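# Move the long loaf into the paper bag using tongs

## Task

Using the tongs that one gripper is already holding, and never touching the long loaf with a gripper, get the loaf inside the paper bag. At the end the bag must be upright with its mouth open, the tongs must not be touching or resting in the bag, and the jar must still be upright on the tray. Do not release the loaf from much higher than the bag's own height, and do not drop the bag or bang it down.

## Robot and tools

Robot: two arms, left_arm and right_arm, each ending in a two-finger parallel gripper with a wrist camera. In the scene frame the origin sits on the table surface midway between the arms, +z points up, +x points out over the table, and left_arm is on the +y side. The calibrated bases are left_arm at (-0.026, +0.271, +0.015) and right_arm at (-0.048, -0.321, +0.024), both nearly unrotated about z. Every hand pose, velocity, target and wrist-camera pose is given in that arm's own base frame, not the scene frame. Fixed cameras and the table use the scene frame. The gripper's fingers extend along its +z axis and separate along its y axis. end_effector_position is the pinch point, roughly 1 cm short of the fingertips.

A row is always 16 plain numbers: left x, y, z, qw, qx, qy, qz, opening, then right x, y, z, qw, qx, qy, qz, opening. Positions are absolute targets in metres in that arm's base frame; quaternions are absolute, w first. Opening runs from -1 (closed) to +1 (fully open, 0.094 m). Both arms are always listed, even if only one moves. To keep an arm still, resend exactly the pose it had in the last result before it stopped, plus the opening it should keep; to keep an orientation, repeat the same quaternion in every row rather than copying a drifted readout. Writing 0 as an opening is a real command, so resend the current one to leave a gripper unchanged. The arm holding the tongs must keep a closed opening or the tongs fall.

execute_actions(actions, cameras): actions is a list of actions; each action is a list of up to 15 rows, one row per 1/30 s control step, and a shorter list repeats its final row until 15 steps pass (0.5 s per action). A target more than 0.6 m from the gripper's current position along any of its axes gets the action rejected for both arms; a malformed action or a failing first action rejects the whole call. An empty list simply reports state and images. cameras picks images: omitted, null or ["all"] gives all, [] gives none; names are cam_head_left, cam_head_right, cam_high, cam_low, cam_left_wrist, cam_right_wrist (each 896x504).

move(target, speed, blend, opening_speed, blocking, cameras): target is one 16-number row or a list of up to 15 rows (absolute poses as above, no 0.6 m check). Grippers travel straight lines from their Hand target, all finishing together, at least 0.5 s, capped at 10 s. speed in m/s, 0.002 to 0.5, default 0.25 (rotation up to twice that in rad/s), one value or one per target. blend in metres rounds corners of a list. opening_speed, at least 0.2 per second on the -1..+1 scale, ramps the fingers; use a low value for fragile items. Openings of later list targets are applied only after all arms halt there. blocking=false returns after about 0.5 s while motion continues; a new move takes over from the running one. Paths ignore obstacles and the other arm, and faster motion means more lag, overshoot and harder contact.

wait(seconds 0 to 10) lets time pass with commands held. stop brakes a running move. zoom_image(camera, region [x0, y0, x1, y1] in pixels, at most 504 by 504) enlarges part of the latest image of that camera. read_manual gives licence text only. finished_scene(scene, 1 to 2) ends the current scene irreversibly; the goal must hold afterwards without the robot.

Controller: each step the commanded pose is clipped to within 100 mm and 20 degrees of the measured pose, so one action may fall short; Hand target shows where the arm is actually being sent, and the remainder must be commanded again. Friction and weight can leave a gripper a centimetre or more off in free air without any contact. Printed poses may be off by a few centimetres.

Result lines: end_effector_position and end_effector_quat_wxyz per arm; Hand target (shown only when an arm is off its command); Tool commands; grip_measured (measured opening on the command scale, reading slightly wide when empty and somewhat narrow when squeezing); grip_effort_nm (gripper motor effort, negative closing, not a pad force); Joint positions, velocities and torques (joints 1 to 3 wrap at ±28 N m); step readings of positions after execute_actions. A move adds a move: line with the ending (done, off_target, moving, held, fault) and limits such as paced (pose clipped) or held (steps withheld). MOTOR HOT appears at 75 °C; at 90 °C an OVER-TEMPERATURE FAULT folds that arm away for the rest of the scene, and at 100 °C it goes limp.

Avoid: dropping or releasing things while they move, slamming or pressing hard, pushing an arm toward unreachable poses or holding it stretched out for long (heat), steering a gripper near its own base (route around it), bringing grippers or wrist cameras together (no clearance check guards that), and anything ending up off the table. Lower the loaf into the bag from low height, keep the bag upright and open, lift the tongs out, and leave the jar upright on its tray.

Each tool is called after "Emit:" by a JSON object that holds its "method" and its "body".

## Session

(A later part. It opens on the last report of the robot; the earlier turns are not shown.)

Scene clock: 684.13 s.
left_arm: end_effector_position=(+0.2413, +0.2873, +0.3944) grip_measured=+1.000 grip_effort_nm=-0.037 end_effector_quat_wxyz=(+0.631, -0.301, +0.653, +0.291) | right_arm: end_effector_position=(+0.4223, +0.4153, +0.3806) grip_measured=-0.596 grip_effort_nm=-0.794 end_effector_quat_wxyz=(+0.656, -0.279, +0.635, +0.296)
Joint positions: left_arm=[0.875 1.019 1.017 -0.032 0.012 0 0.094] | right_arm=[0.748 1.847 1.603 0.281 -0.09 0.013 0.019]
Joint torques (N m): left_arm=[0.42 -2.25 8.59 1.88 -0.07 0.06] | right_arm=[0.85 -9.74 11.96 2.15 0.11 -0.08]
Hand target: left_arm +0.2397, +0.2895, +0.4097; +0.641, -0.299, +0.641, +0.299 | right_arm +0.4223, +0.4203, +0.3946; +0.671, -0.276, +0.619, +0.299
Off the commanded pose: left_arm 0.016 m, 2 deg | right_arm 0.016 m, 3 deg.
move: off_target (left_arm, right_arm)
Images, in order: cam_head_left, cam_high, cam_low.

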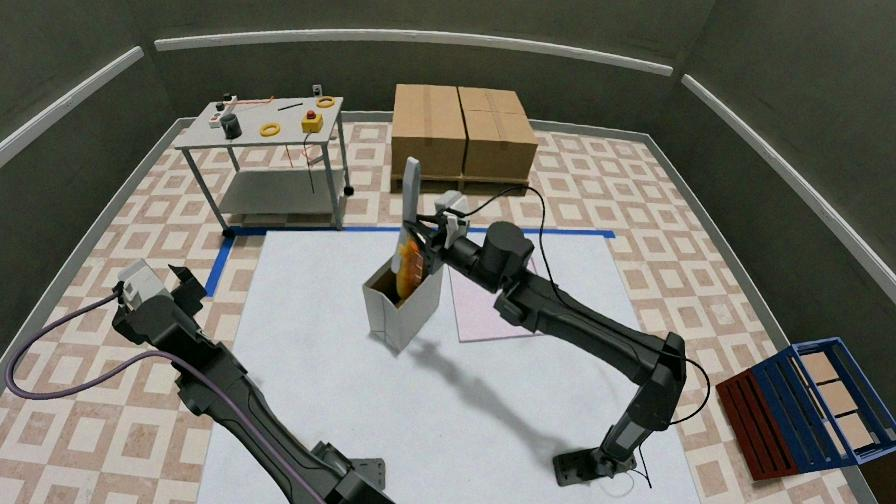

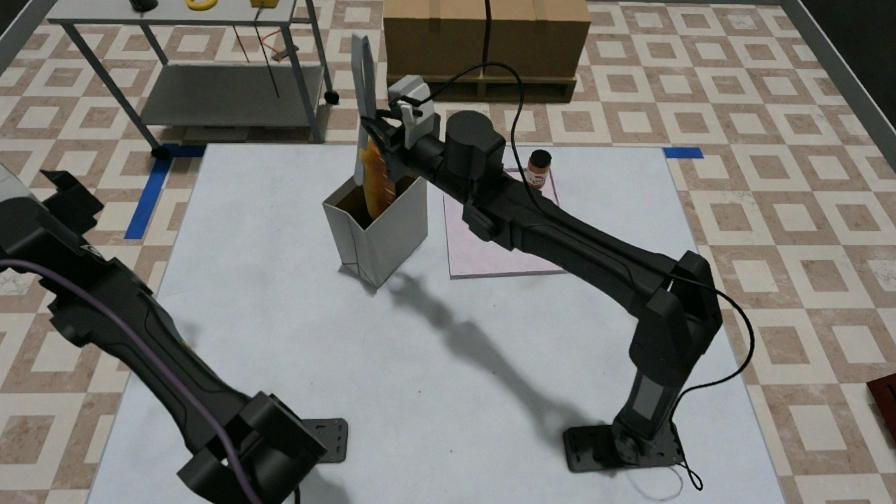

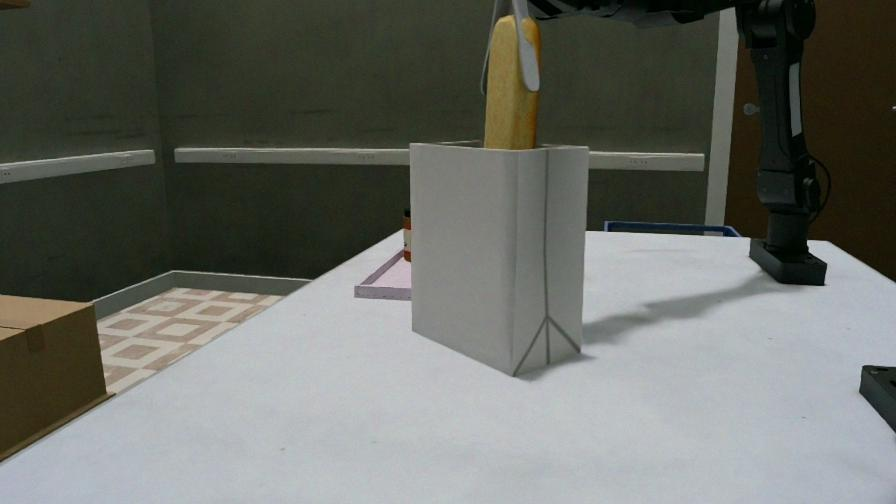

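Emit:
{"method": "move", "body": {"target": [0.24,0.29,0.41,0.6409,-0.2988,0.6409,0.2988,1.0,0.435,0.434,0.38,0.6667,-0.2805,0.6300,0.2968,-0.6], "speed": 0.06, "cameras": []}}

Emit:
{"method": "move", "body": {"target": [0.24,0.29,0.41,0.6409,-0.2988,0.6409,0.2988,1.0,0.434,0.434,0.35,0.6667,-0.2805,0.6300,0.2968,-0.6], "speed": 0.06, "cameras": ["cam_high","cam_low","cam_head_left"]}}

Emit:
{"method": "zoom_image", "body": {"camera": "cam_high", "region": [290, 60, 530, 300]}}

Emit:
{"method": "zoom_image", "body": {"camera": "cam_head_left", "region": [310, 160, 510, 360]}}

Scene clock: 695.20 s.
Off the commanded pose: left_arm 0.016 m, 2 deg | right_arm 0.019 m, 3 deg.
move: off_target (left_arm, right_arm)

Scene clock: 696.43 s.
left_arm: end_effector_position=(+0.2413, +0.2873, +0.3944) grip_measured=+1.000 grip_effort_nm=-0.037 end_effector_quat_wxyz=(+0.631, -0.301, +0.653, +0.291) | right_arm: end_effector_position=(+0.4335, +0.4285, +0.3536) grip_measured=-0.599 grip_effort_nm=-0.784 end_effector_quat_wxyz=(+0.657, -0.281, +0.634, +0.296)
Joint positions: left_arm=[0.875 1.019 1.017 -0.032 0.012 0 0.094] | right_arm=[0.753 1.92 1.591 0.366 -0.087 0.01 0.019]
Joint torques (N m): left_arm=[0.36 -2.13 8.58 1.83 -0.04 0] | right_arm=[0.87 -10.19 8.14 2.28 0.12 -0.07]
Hand target: left_arm +0.2397, +0.2895, +0.4097; +0.641, -0.299, +0.641, +0.299 | right_arm +0.4338, +0.4338, +0.3498; +0.664, -0.280, +0.628, +0.295
Off the commanded pose: left_arm 0.016 m, 2 deg | right_arm 0.007 m, 1 deg.
move: off_target (left_arm)
Images, in order: cam_head_left, cam_high, cam_low.

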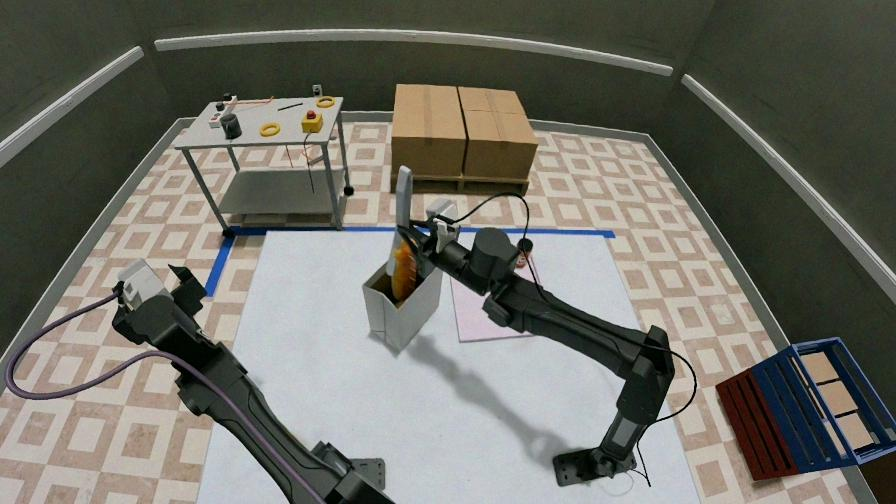

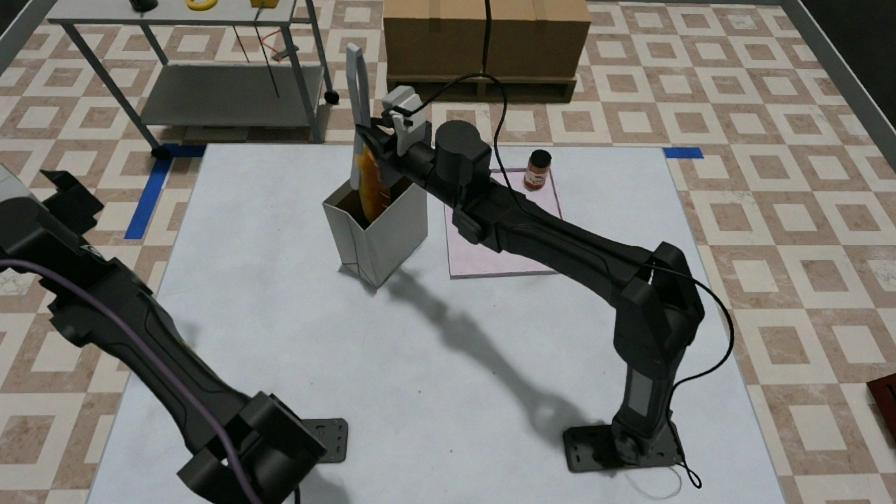

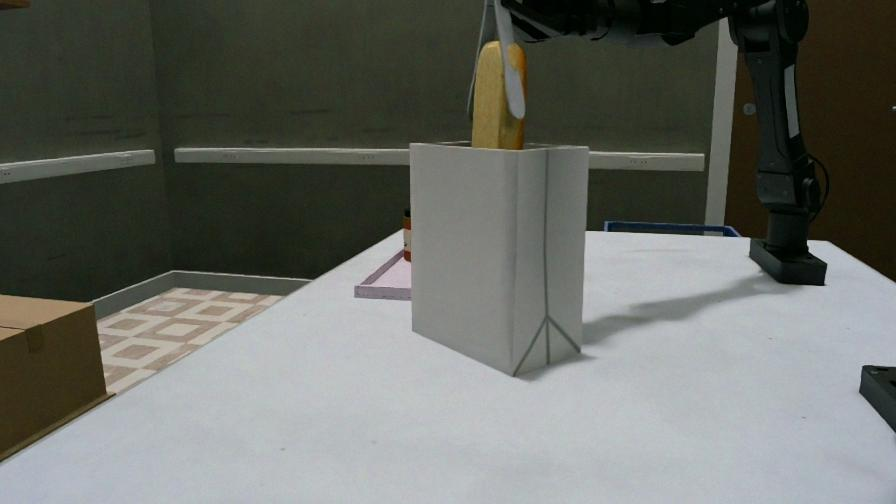

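Scaled by 2.100.

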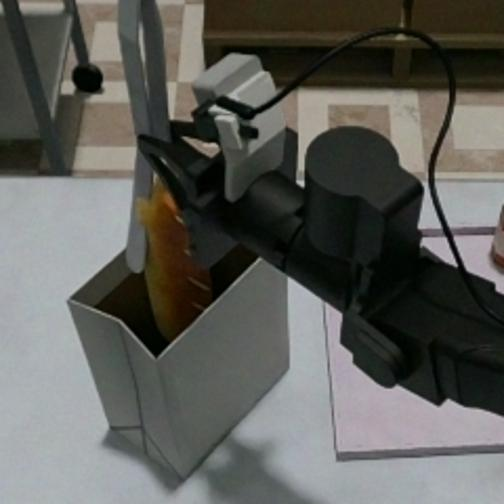

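Scaled by 2.520.

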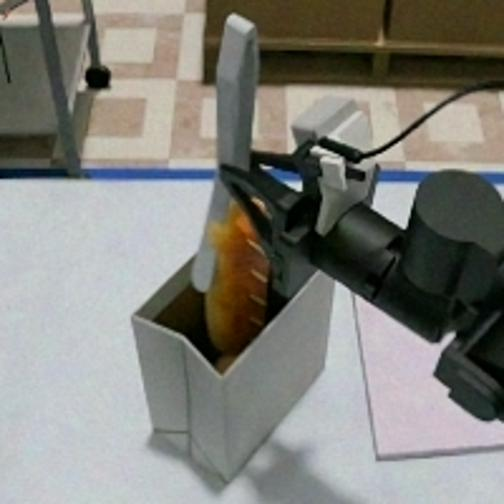

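Emit:
{"method": "move", "body": {"target": [0.24,0.29,0.41,0.6409,-0.2988,0.6409,0.2988,1.0,0.434,0.434,0.315,0.6667,-0.2805,0.6300,0.2968,-0.6], "speed": 0.05, "cameras": ["cam_high","cam_low","cam_head_left"]}}

Emit:
{"method": "zoom_image", "body": {"camera": "cam_high", "region": [290, 60, 530, 300]}}

Emit:
{"method": "zoom_image", "body": {"camera": "cam_low", "region": [400, 0, 640, 200]}}

Scene clock: 710.63 s.
left_arm: end_effector_position=(+0.2413, +0.2873, +0.3944) grip_measured=+1.000 grip_effort_nm=-0.037 end_effector_quat_wxyz=(+0.631, -0.301, +0.653, +0.291) | right_arm: end_effector_position=(+0.4340, +0.4290, +0.3195) grip_measured=-0.599 grip_effort_nm=-0.794 end_effector_quat_wxyz=(+0.657, -0.280, +0.634, +0.296)
Joint positions: left_arm=[0.875 1.019 1.017 -0.032 0.012 0 0.094] | right_arm=[0.753 1.943 1.485 0.498 -0.087 0.01 0.019]
Joint velocities: left_arm=[within noise] | right_arm=[-0.022 -0.007 -0.012 0.007 0.007 -0.037 -0.004]
Joint torques (N m): left_arm=[0.69 -2.11 8.51 1.88 -0.04 0.02] | right_arm=[0.87 -10.24 7.99 2.29 0.12 -0.07]
Hand target: left_arm +0.2397, +0.2895, +0.4097; +0.641, -0.299, +0.641, +0.299 | right_arm +0.4338, +0.4338, +0.3150; +0.664, -0.279, +0.628, +0.296
Off the commanded pose: left_arm 0.016 m, 2 deg | right_arm 0.007 m, 1 deg.
move: off_target (left_arm)
Images, in order: cam_head_left, cam_high, cam_low.

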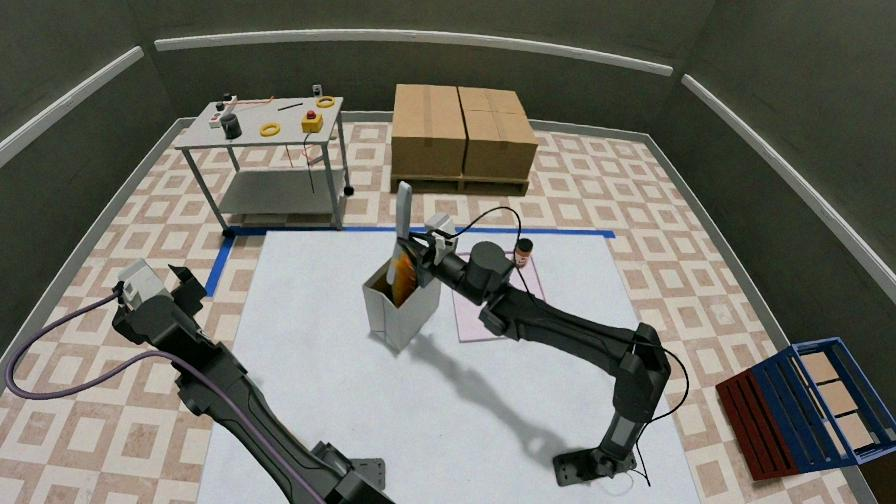

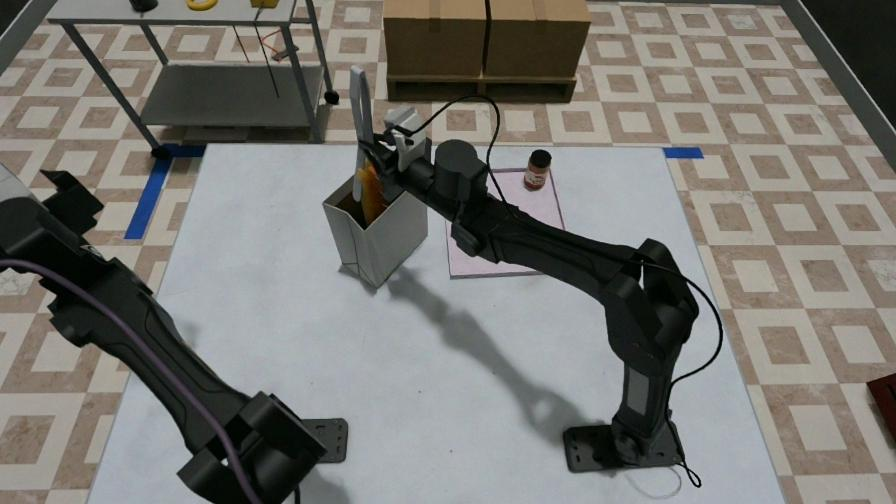

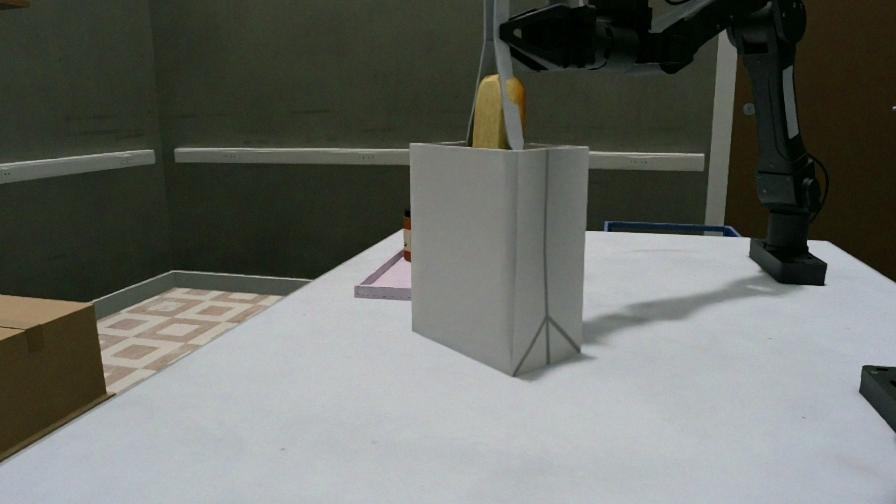

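Scaled by 2.100.

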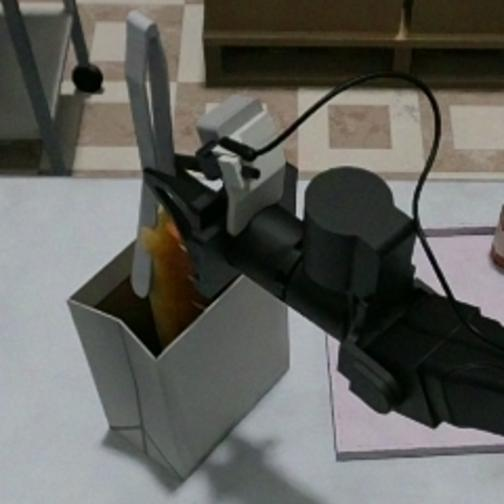

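Scaled by 2.100.

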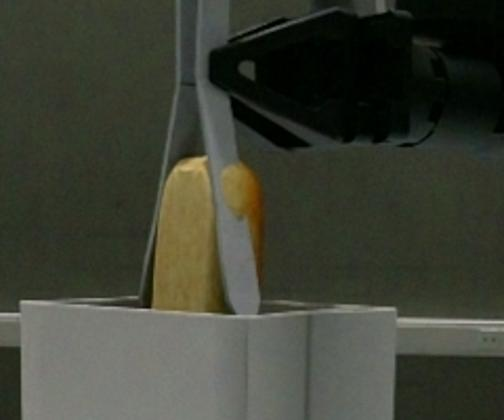

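Emit:
{"method": "move", "body": {"target": [0.24,0.29,0.41,0.6409,-0.2988,0.6409,0.2988,1.0,0.434,0.434,0.278,0.6667,-0.2805,0.6300,0.2968,-0.6], "speed": 0.05, "cameras": ["cam_high","cam_low","cam_head_left"]}}

Emit:
{"method": "zoom_image", "body": {"camera": "cam_high", "region": [290, 60, 530, 300]}}

Emit:
{"method": "zoom_image", "body": {"camera": "cam_low", "region": [400, 0, 640, 200]}}

Scene clock: 719.87 s.
left_arm: end_effector_position=(+0.2413, +0.2873, +0.3944) grip_measured=+1.000 grip_effort_nm=-0.037 end_effector_quat_wxyz=(+0.631, -0.301, +0.653, +0.291) | right_arm: end_effector_position=(+0.4346, +0.4296, +0.2832) grip_measured=-0.596 grip_effort_nm=-0.579 end_effector_quat_wxyz=(+0.658, -0.280, +0.633, +0.296)
Joint positions: left_arm=[0.875 1.019 1.017 -0.032 0.012 0 0.094] | right_arm=[0.753 1.986 1.393 0.633 -0.087 0.01 0.019]
Joint torques (N m): left_arm=[0.42 -2.24 8.58 1.89 -0.07 0.01] | right_arm=[0.85 -10.35 7.76 2.32 0.11 -0.07]
Hand target: left_arm +0.2397, +0.2895, +0.4097; +0.641, -0.299, +0.641, +0.299 | right_arm +0.4338, +0.4338, +0.2779; +0.663, -0.280, +0.628, +0.296
Off the commanded pose: left_arm 0.016 m, 2 deg | right_arm 0.007 m, 1 deg.
move: off_target (left_arm)
Images, in order: cam_head_left, cam_high, cam_low.

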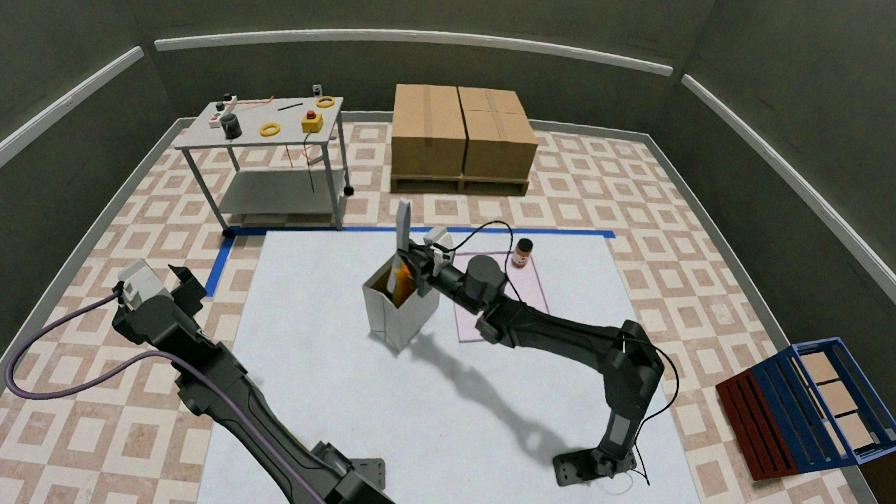

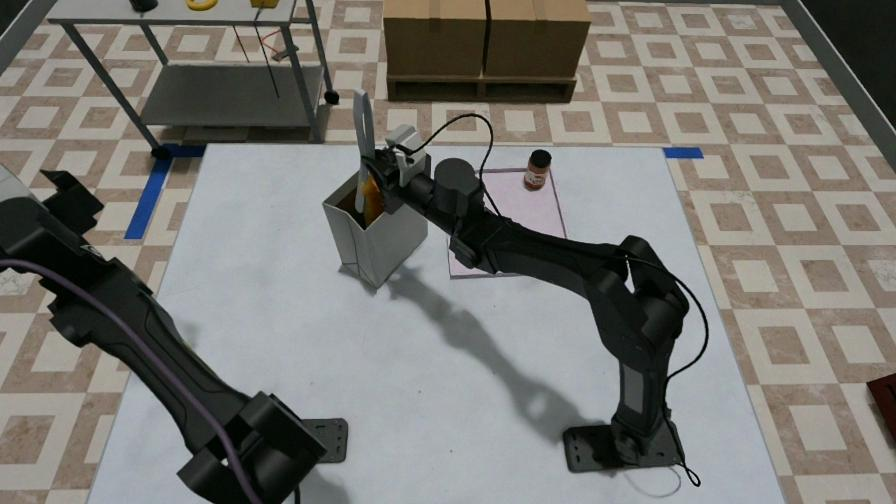

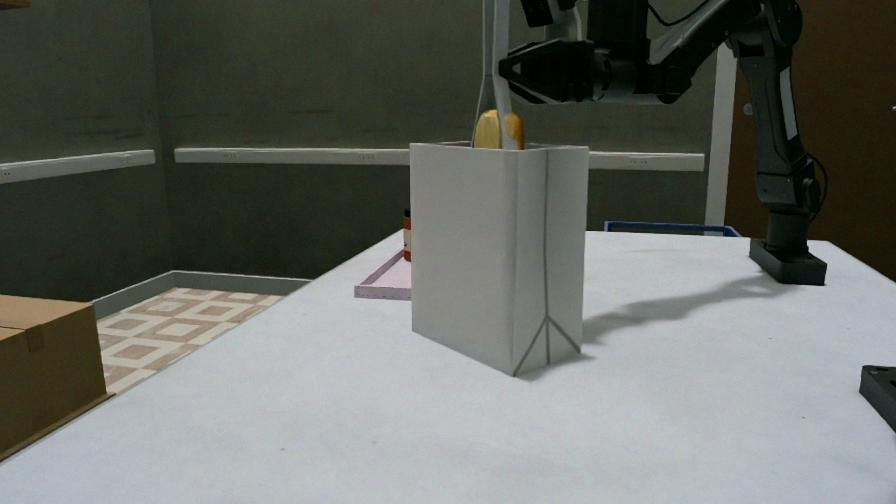

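Scaled by 2.100.

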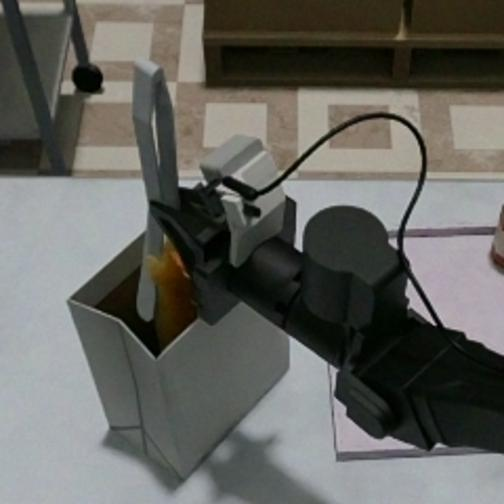

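Scaled by 2.100.

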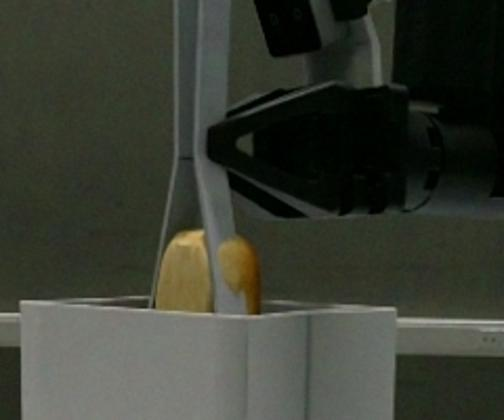

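Emit:
{"method": "move", "body": {"target": [0.24,0.29,0.41,0.6409,-0.2988,0.6409,0.2988,1.0,0.434,0.434,0.255,0.6667,-0.2805,0.6300,0.2968,-0.6], "speed": 0.04, "cameras": ["cam_high","cam_low","cam_head_left"]}}

Emit:
{"method": "zoom_image", "body": {"camera": "cam_low", "region": [400, 0, 640, 200]}}

Emit:
{"method": "zoom_image", "body": {"camera": "cam_head_left", "region": [310, 160, 510, 360]}}

Scene clock: 727.70 s.
left_arm: end_effector_position=(+0.2413, +0.2873, +0.3944) grip_measured=+1.000 grip_effort_nm=-0.042 end_effector_quat_wxyz=(+0.631, -0.301, +0.653, +0.291) | right_arm: end_effector_position=(+0.4350, +0.4300, +0.2605) grip_measured=-0.598 grip_effort_nm=-0.784 end_effector_quat_wxyz=(+0.658, -0.280, +0.633, +0.296)
Joint positions: left_arm=[0.875 1.019 1.017 -0.032 0.012 0 0.094] | right_arm=[0.753 2.021 1.347 0.715 -0.087 0.01 0.019]
Joint velocities: left_arm=[within noise] | right_arm=[0.007 -0.007 -0.002 0.066 -0.007 -0.081 -0.004]
Joint torques (N m): left_arm=[0.49 -2.11 8.42 1.88 -0.05 -0.03] | right_arm=[0.87 -10.47 7.58 2.3 0.12 -0.07]
Hand target: left_arm +0.2397, +0.2895, +0.4097; +0.641, -0.299, +0.641, +0.299 | right_arm +0.4338, +0.4338, +0.2551; +0.664, -0.280, +0.628, +0.296
Off the commanded pose: left_arm 0.016 m, 2 deg | right_arm 0.007 m, 1 deg.
move: off_target (left_arm)
Images, in order: cam_head_left, cam_high, cam_low.

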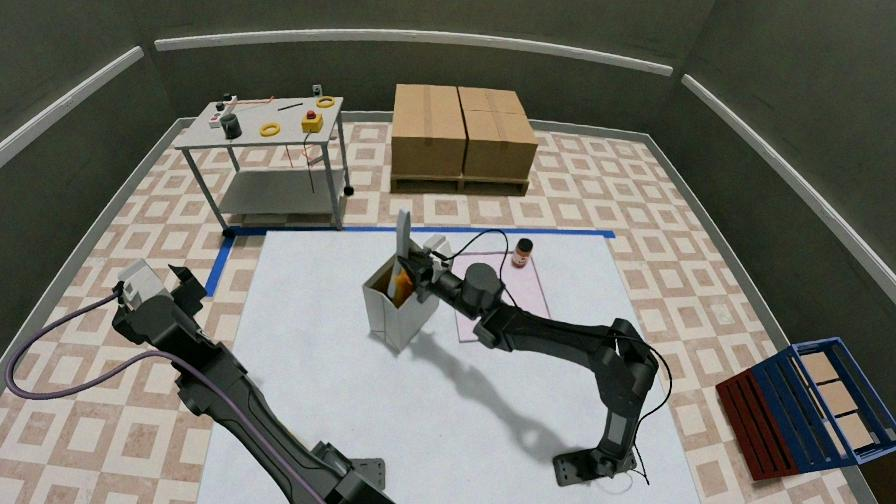

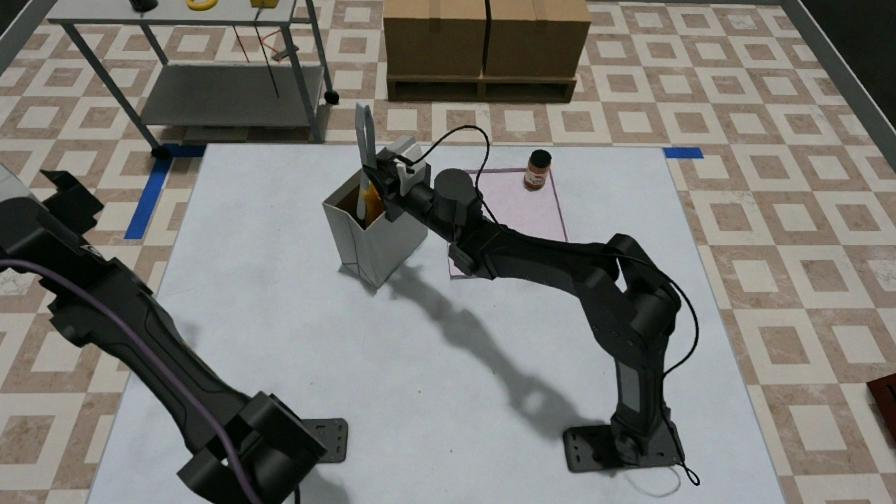

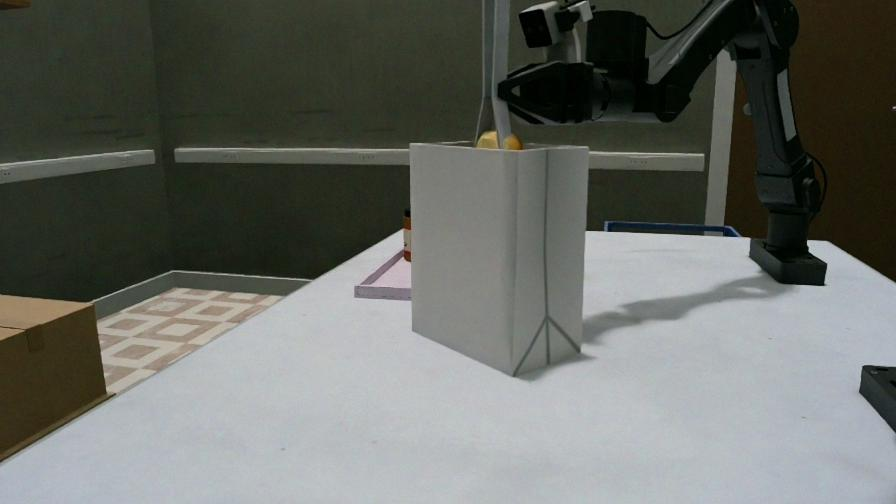

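Scaled by 2.100.

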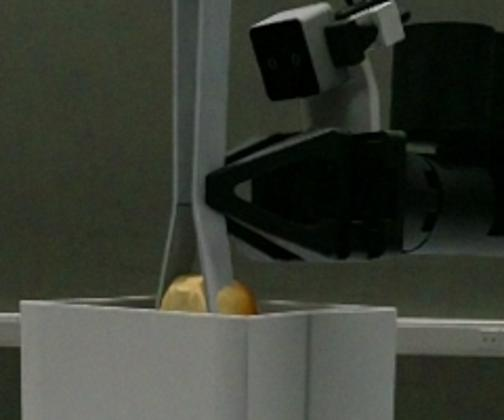

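Scaled by 2.520.

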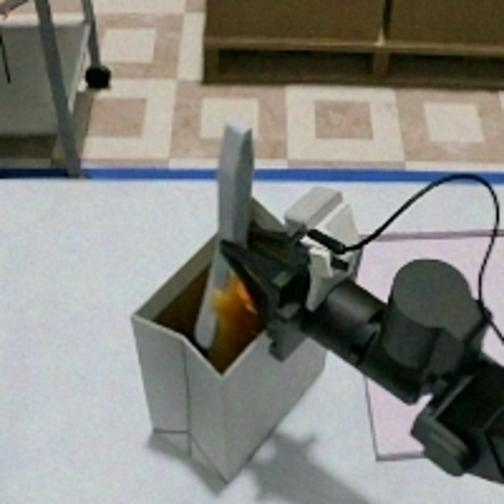

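Emit:
{"method": "move", "body": {"target": [0.24,0.29,0.41,0.6409,-0.2988,0.6409,0.2988,1.0,0.434,0.434,0.255,0.6667,-0.2805,0.6300,0.2968,-0.2], "speed": 0.04, "opening_speed": 0.2, "cameras": ["cam_high","cam_low","cam_head_left"]}}

Emit:
{"method": "zoom_image", "body": {"camera": "cam_low", "region": [400, 0, 640, 200]}}

Emit:
{"method": "zoom_image", "body": {"camera": "cam_head_left", "region": [310, 160, 510, 360]}}

Scene clock: 736.30 s.
left_arm: end_effector_position=(+0.2413, +0.2873, +0.3944) grip_measured=+1.000 grip_effort_nm=-0.037 end_effector_quat_wxyz=(+0.631, -0.301, +0.653, +0.291) | right_arm: end_effector_position=(+0.4350, +0.4300, +0.2609) grip_measured=-0.199 grip_effort_nm=-0.032 end_effector_quat_wxyz=(+0.658, -0.280, +0.633, +0.296)
Joint positions: left_arm=[0.875 1.019 1.017 -0.032 0.012 0 0.094] | right_arm=[0.753 2.021 1.347 0.716 -0.087 0.01 0.038]
Joint torques (N m): left_arm=[0.7 -2.18 8.58 1.86 -0.03 -0.02] | right_arm=[0.85 -10.47 7.58 2.28 0.11 -0.07]
Hand target: left_arm +0.2397, +0.2895, +0.4097; +0.641, -0.299, +0.641, +0.299 | right_arm +0.4338, +0.4338, +0.2551; +0.664, -0.280, +0.628, +0.296
Off the commanded pose: left_arm 0.016 m, 2 deg | right_arm 0.007 m, 1 deg.
move: off_target (left_arm)
Images, in order: cam_head_left, cam_high, cam_low.

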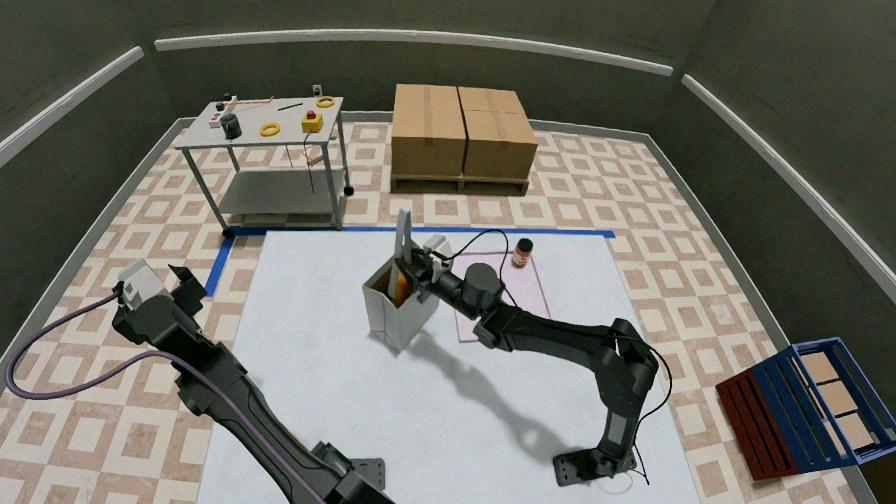

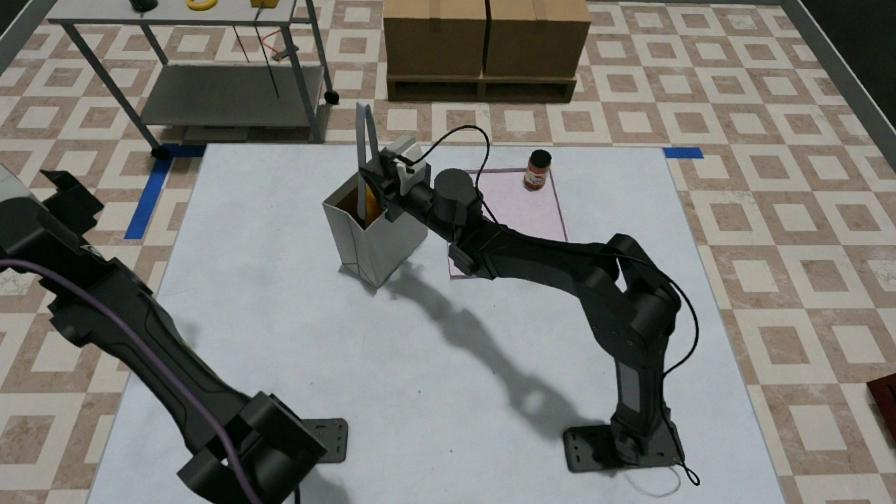

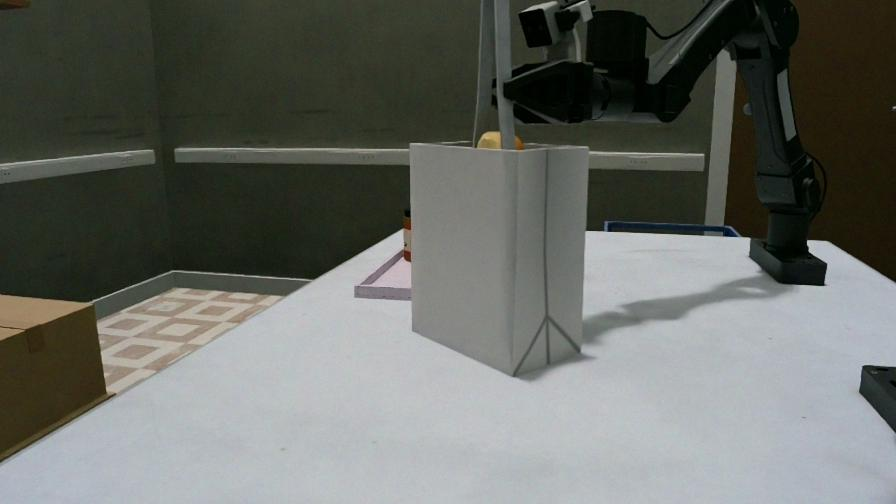

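Scaled by 2.100.

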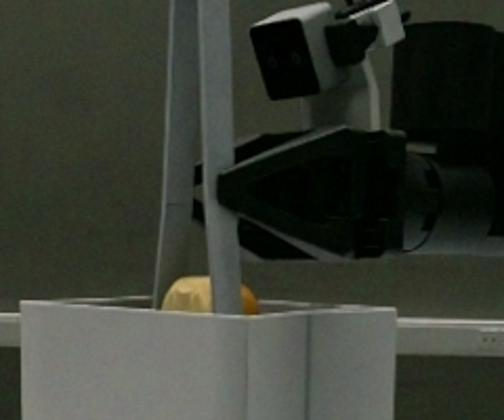

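Scaled by 2.520.

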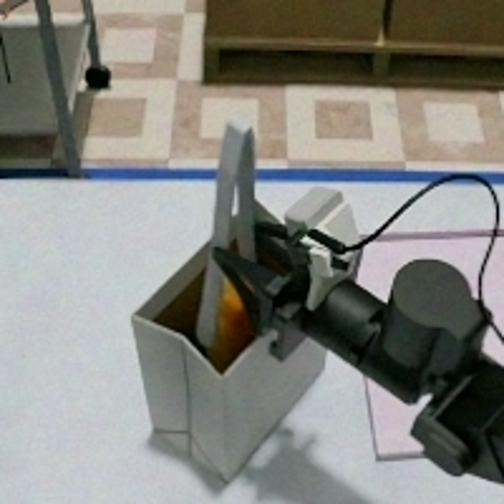

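Emit:
{"method": "move", "body": {"target": [0.24,0.29,0.41,0.6409,-0.2988,0.6409,0.2988,1.0,0.434,0.434,0.32,0.6667,-0.2805,0.6300,0.2968,-0.2], "speed": 0.04, "cameras": ["cam_high","cam_low","cam_head_left"]}}

Emit:
{"method": "zoom_image", "body": {"camera": "cam_low", "region": [400, 0, 640, 200]}}

Emit:
{"method": "zoom_image", "body": {"camera": "cam_head_left", "region": [310, 160, 510, 360]}}

Scene clock: 745.50 s.
left_arm: end_effector_position=(+0.2413, +0.2873, +0.3944) grip_measured=+1.000 grip_effort_nm=-0.037 end_effector_quat_wxyz=(+0.631, -0.301, +0.653, +0.291) | right_arm: end_effector_position=(+0.4393, +0.4339, +0.2670) grip_measured=-0.199 grip_effort_nm=-0.037 end_effector_quat_wxyz=(+0.628, -0.291, +0.664, +0.285)
Joint positions: left_arm=[0.875 1.019 1.017 -0.032 0.012 0 0.094] | right_arm=[0.753 2.001 1.442 0.51 -0.087 0.01 0.038]
Joint torques (N m): left_arm=[0.59 -2.28 8.65 1.86 -0.06 -0.02] | right_arm=[0.85 -17.21 11.99 2.09 0.11 -0.06]
Hand target: left_arm +0.2397, +0.2895, +0.4097; +0.641, -0.299, +0.641, +0.299 | right_arm +0.4324, +0.4323, +0.3192; +0.664, -0.279, +0.628, +0.296
Off the commanded pose: left_arm 0.016 m, 2 deg | right_arm 0.053 m, 6 deg.
move: off_target (left_arm, right_arm)
Images, in order: cam_head_left, cam_high, cam_low.

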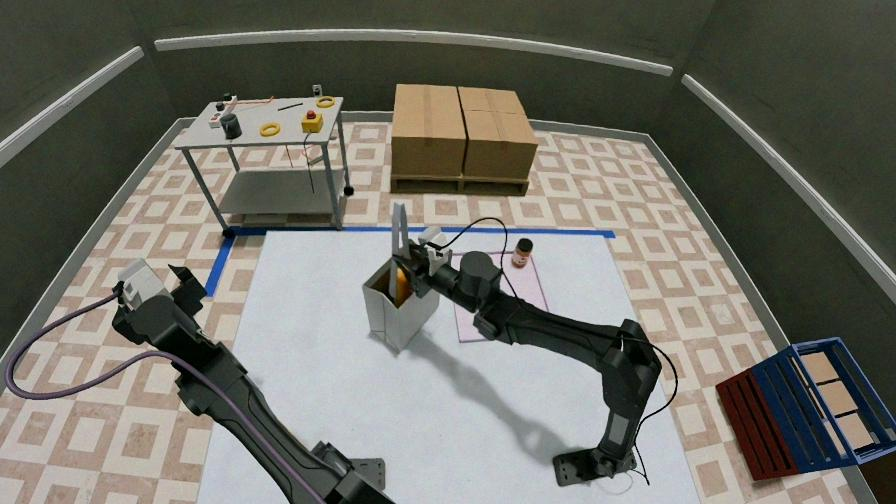

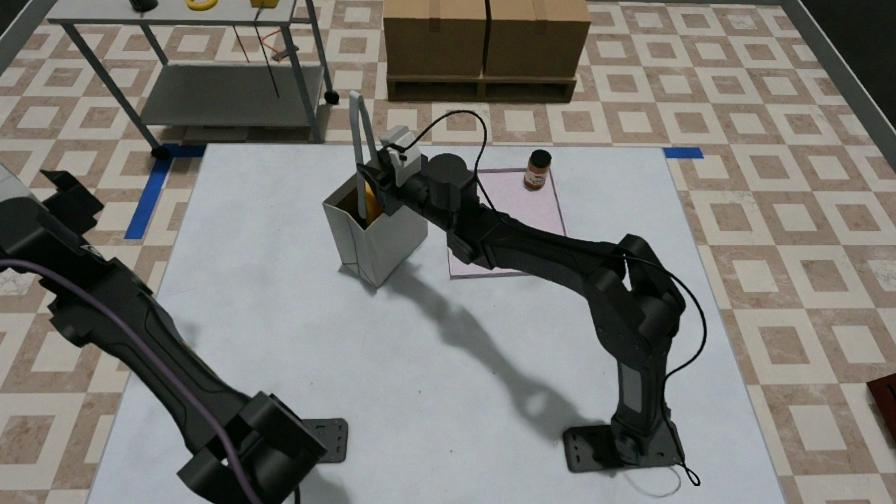

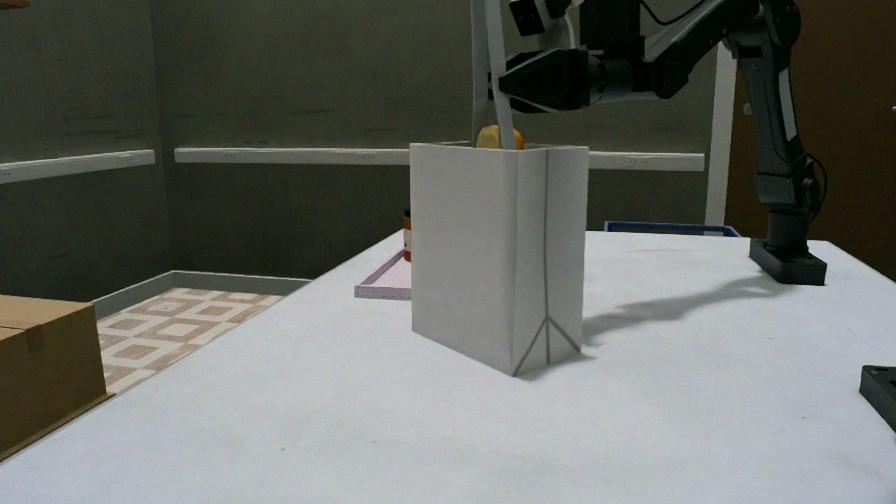

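Scaled by 2.100.

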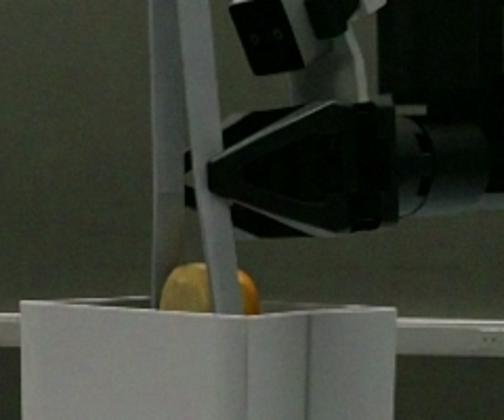

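Scaled by 2.520.

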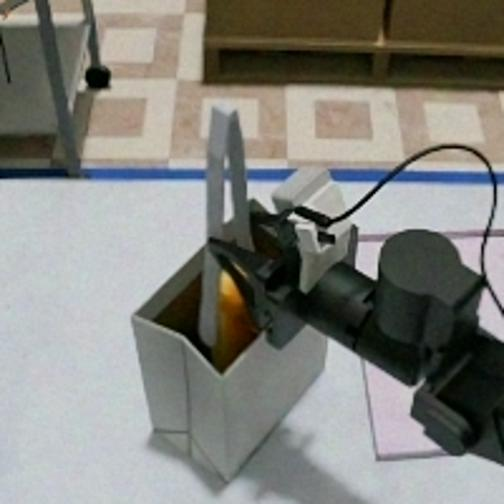

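Emit:
{"method": "move", "body": {"target": [0.24,0.29,0.41,0.6409,-0.2988,0.6409,0.2988,1.0,0.434,0.434,0.265,0.6667,-0.2805,0.6300,0.2968,-0.2], "speed": 0.04, "cameras": []}}

Emit:
{"method": "move", "body": {"target": [0.24,0.29,0.41,0.6409,-0.2988,0.6409,0.2988,1.0,0.434,0.434,0.265,0.6667,-0.2805,0.6300,0.2968,-0.05], "speed": 0.04, "opening_speed": 0.2, "cameras": ["cam_high","cam_low","cam_head_left"]}}

Emit:
{"method": "zoom_image", "body": {"camera": "cam_low", "region": [400, 0, 640, 200]}}

Emit:
{"method": "zoom_image", "body": {"camera": "cam_head_left", "region": [310, 160, 510, 360]}}

Scene clock: 756.87 s.
Off the commanded pose: left_arm 0.016 m, 2 deg | right_arm 0.009 m, 1 deg.
move: off_target (left_arm)

Scene clock: 758.50 s.
left_arm: end_effector_position=(+0.2413, +0.2873, +0.3944) grip_measured=+1.000 grip_effort_nm=-0.037 end_effector_quat_wxyz=(+0.631, -0.301, +0.653, +0.291) | right_arm: end_effector_position=(+0.4342, +0.4289, +0.2838) grip_measured=-0.052 grip_effort_nm=0.125 end_effector_quat_wxyz=(+0.674, -0.275, +0.617, +0.301)
Joint positions: left_arm=[0.875 1.019 1.017 -0.032 0.012 0 0.094] | right_arm=[0.753 2.001 1.368 0.722 -0.086 0.009 0.045]
Joint torques (N m): left_arm=[0.42 -2.04 8.39 1.86 -0.07 0] | right_arm=[0.85 -10.13 7.39 1.87 0.11 -0.06]
Hand target: left_arm +0.2397, +0.2895, +0.4097; +0.641, -0.299, +0.641, +0.299 | right_arm +0.4337, +0.4336, +0.2651; +0.664, -0.279, +0.627, +0.296
Off the commanded pose: left_arm 0.016 m, 2 deg | right_arm 0.019 m, 2 deg.
move: off_target (left_arm, right_arm)
Images, in order: cam_head_left, cam_high, cam_low.

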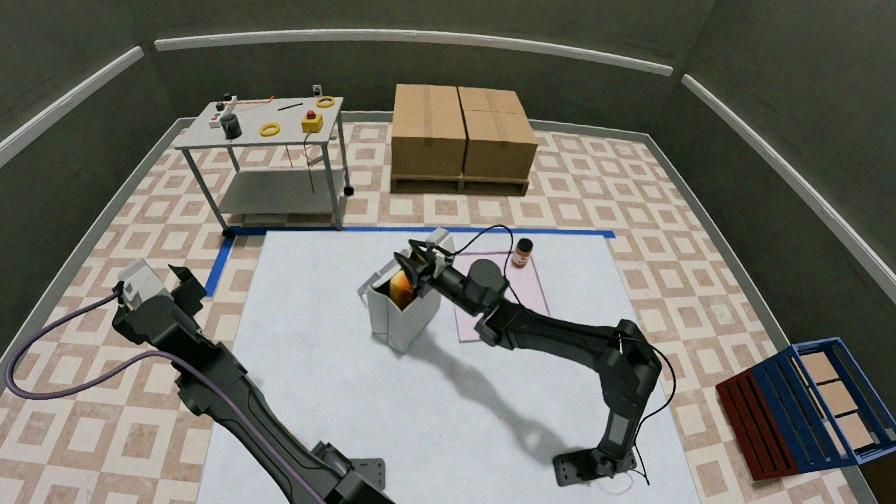

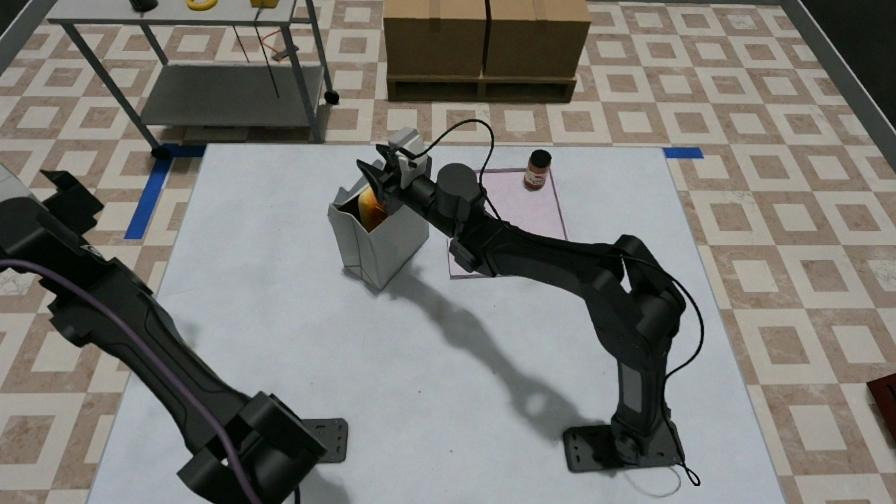

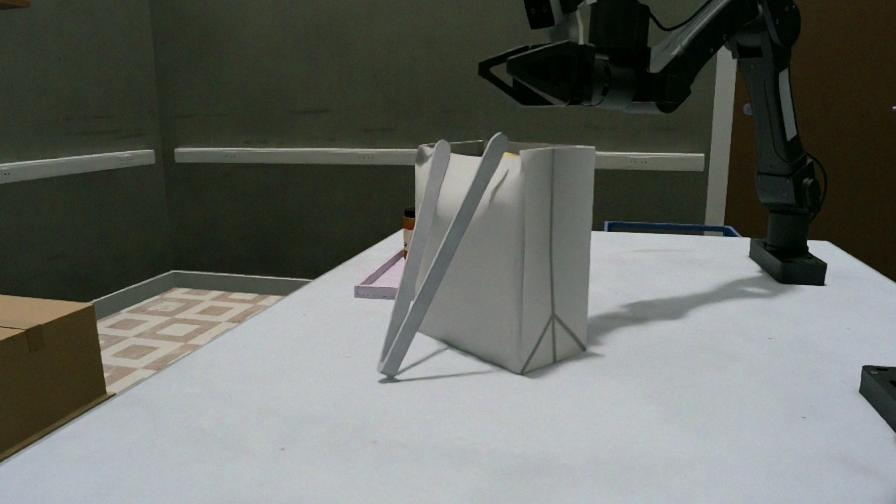

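Scaled by 2.100.

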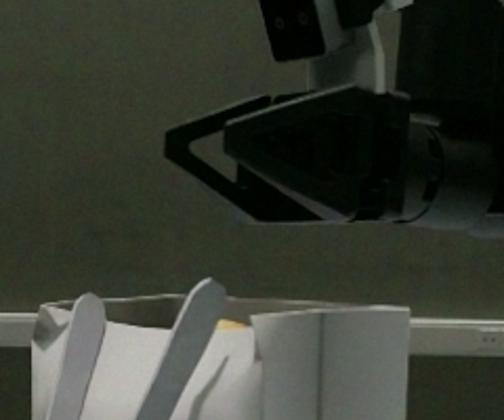

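Scaled by 2.520.

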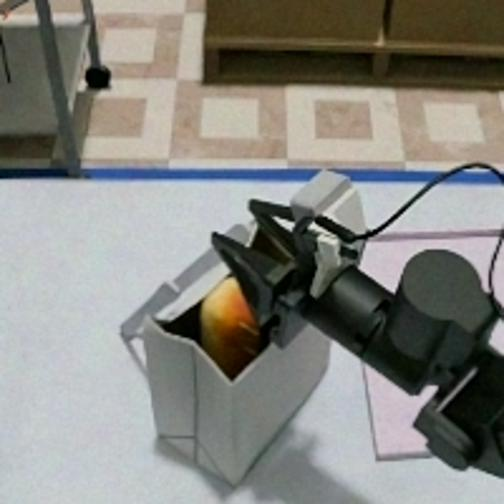

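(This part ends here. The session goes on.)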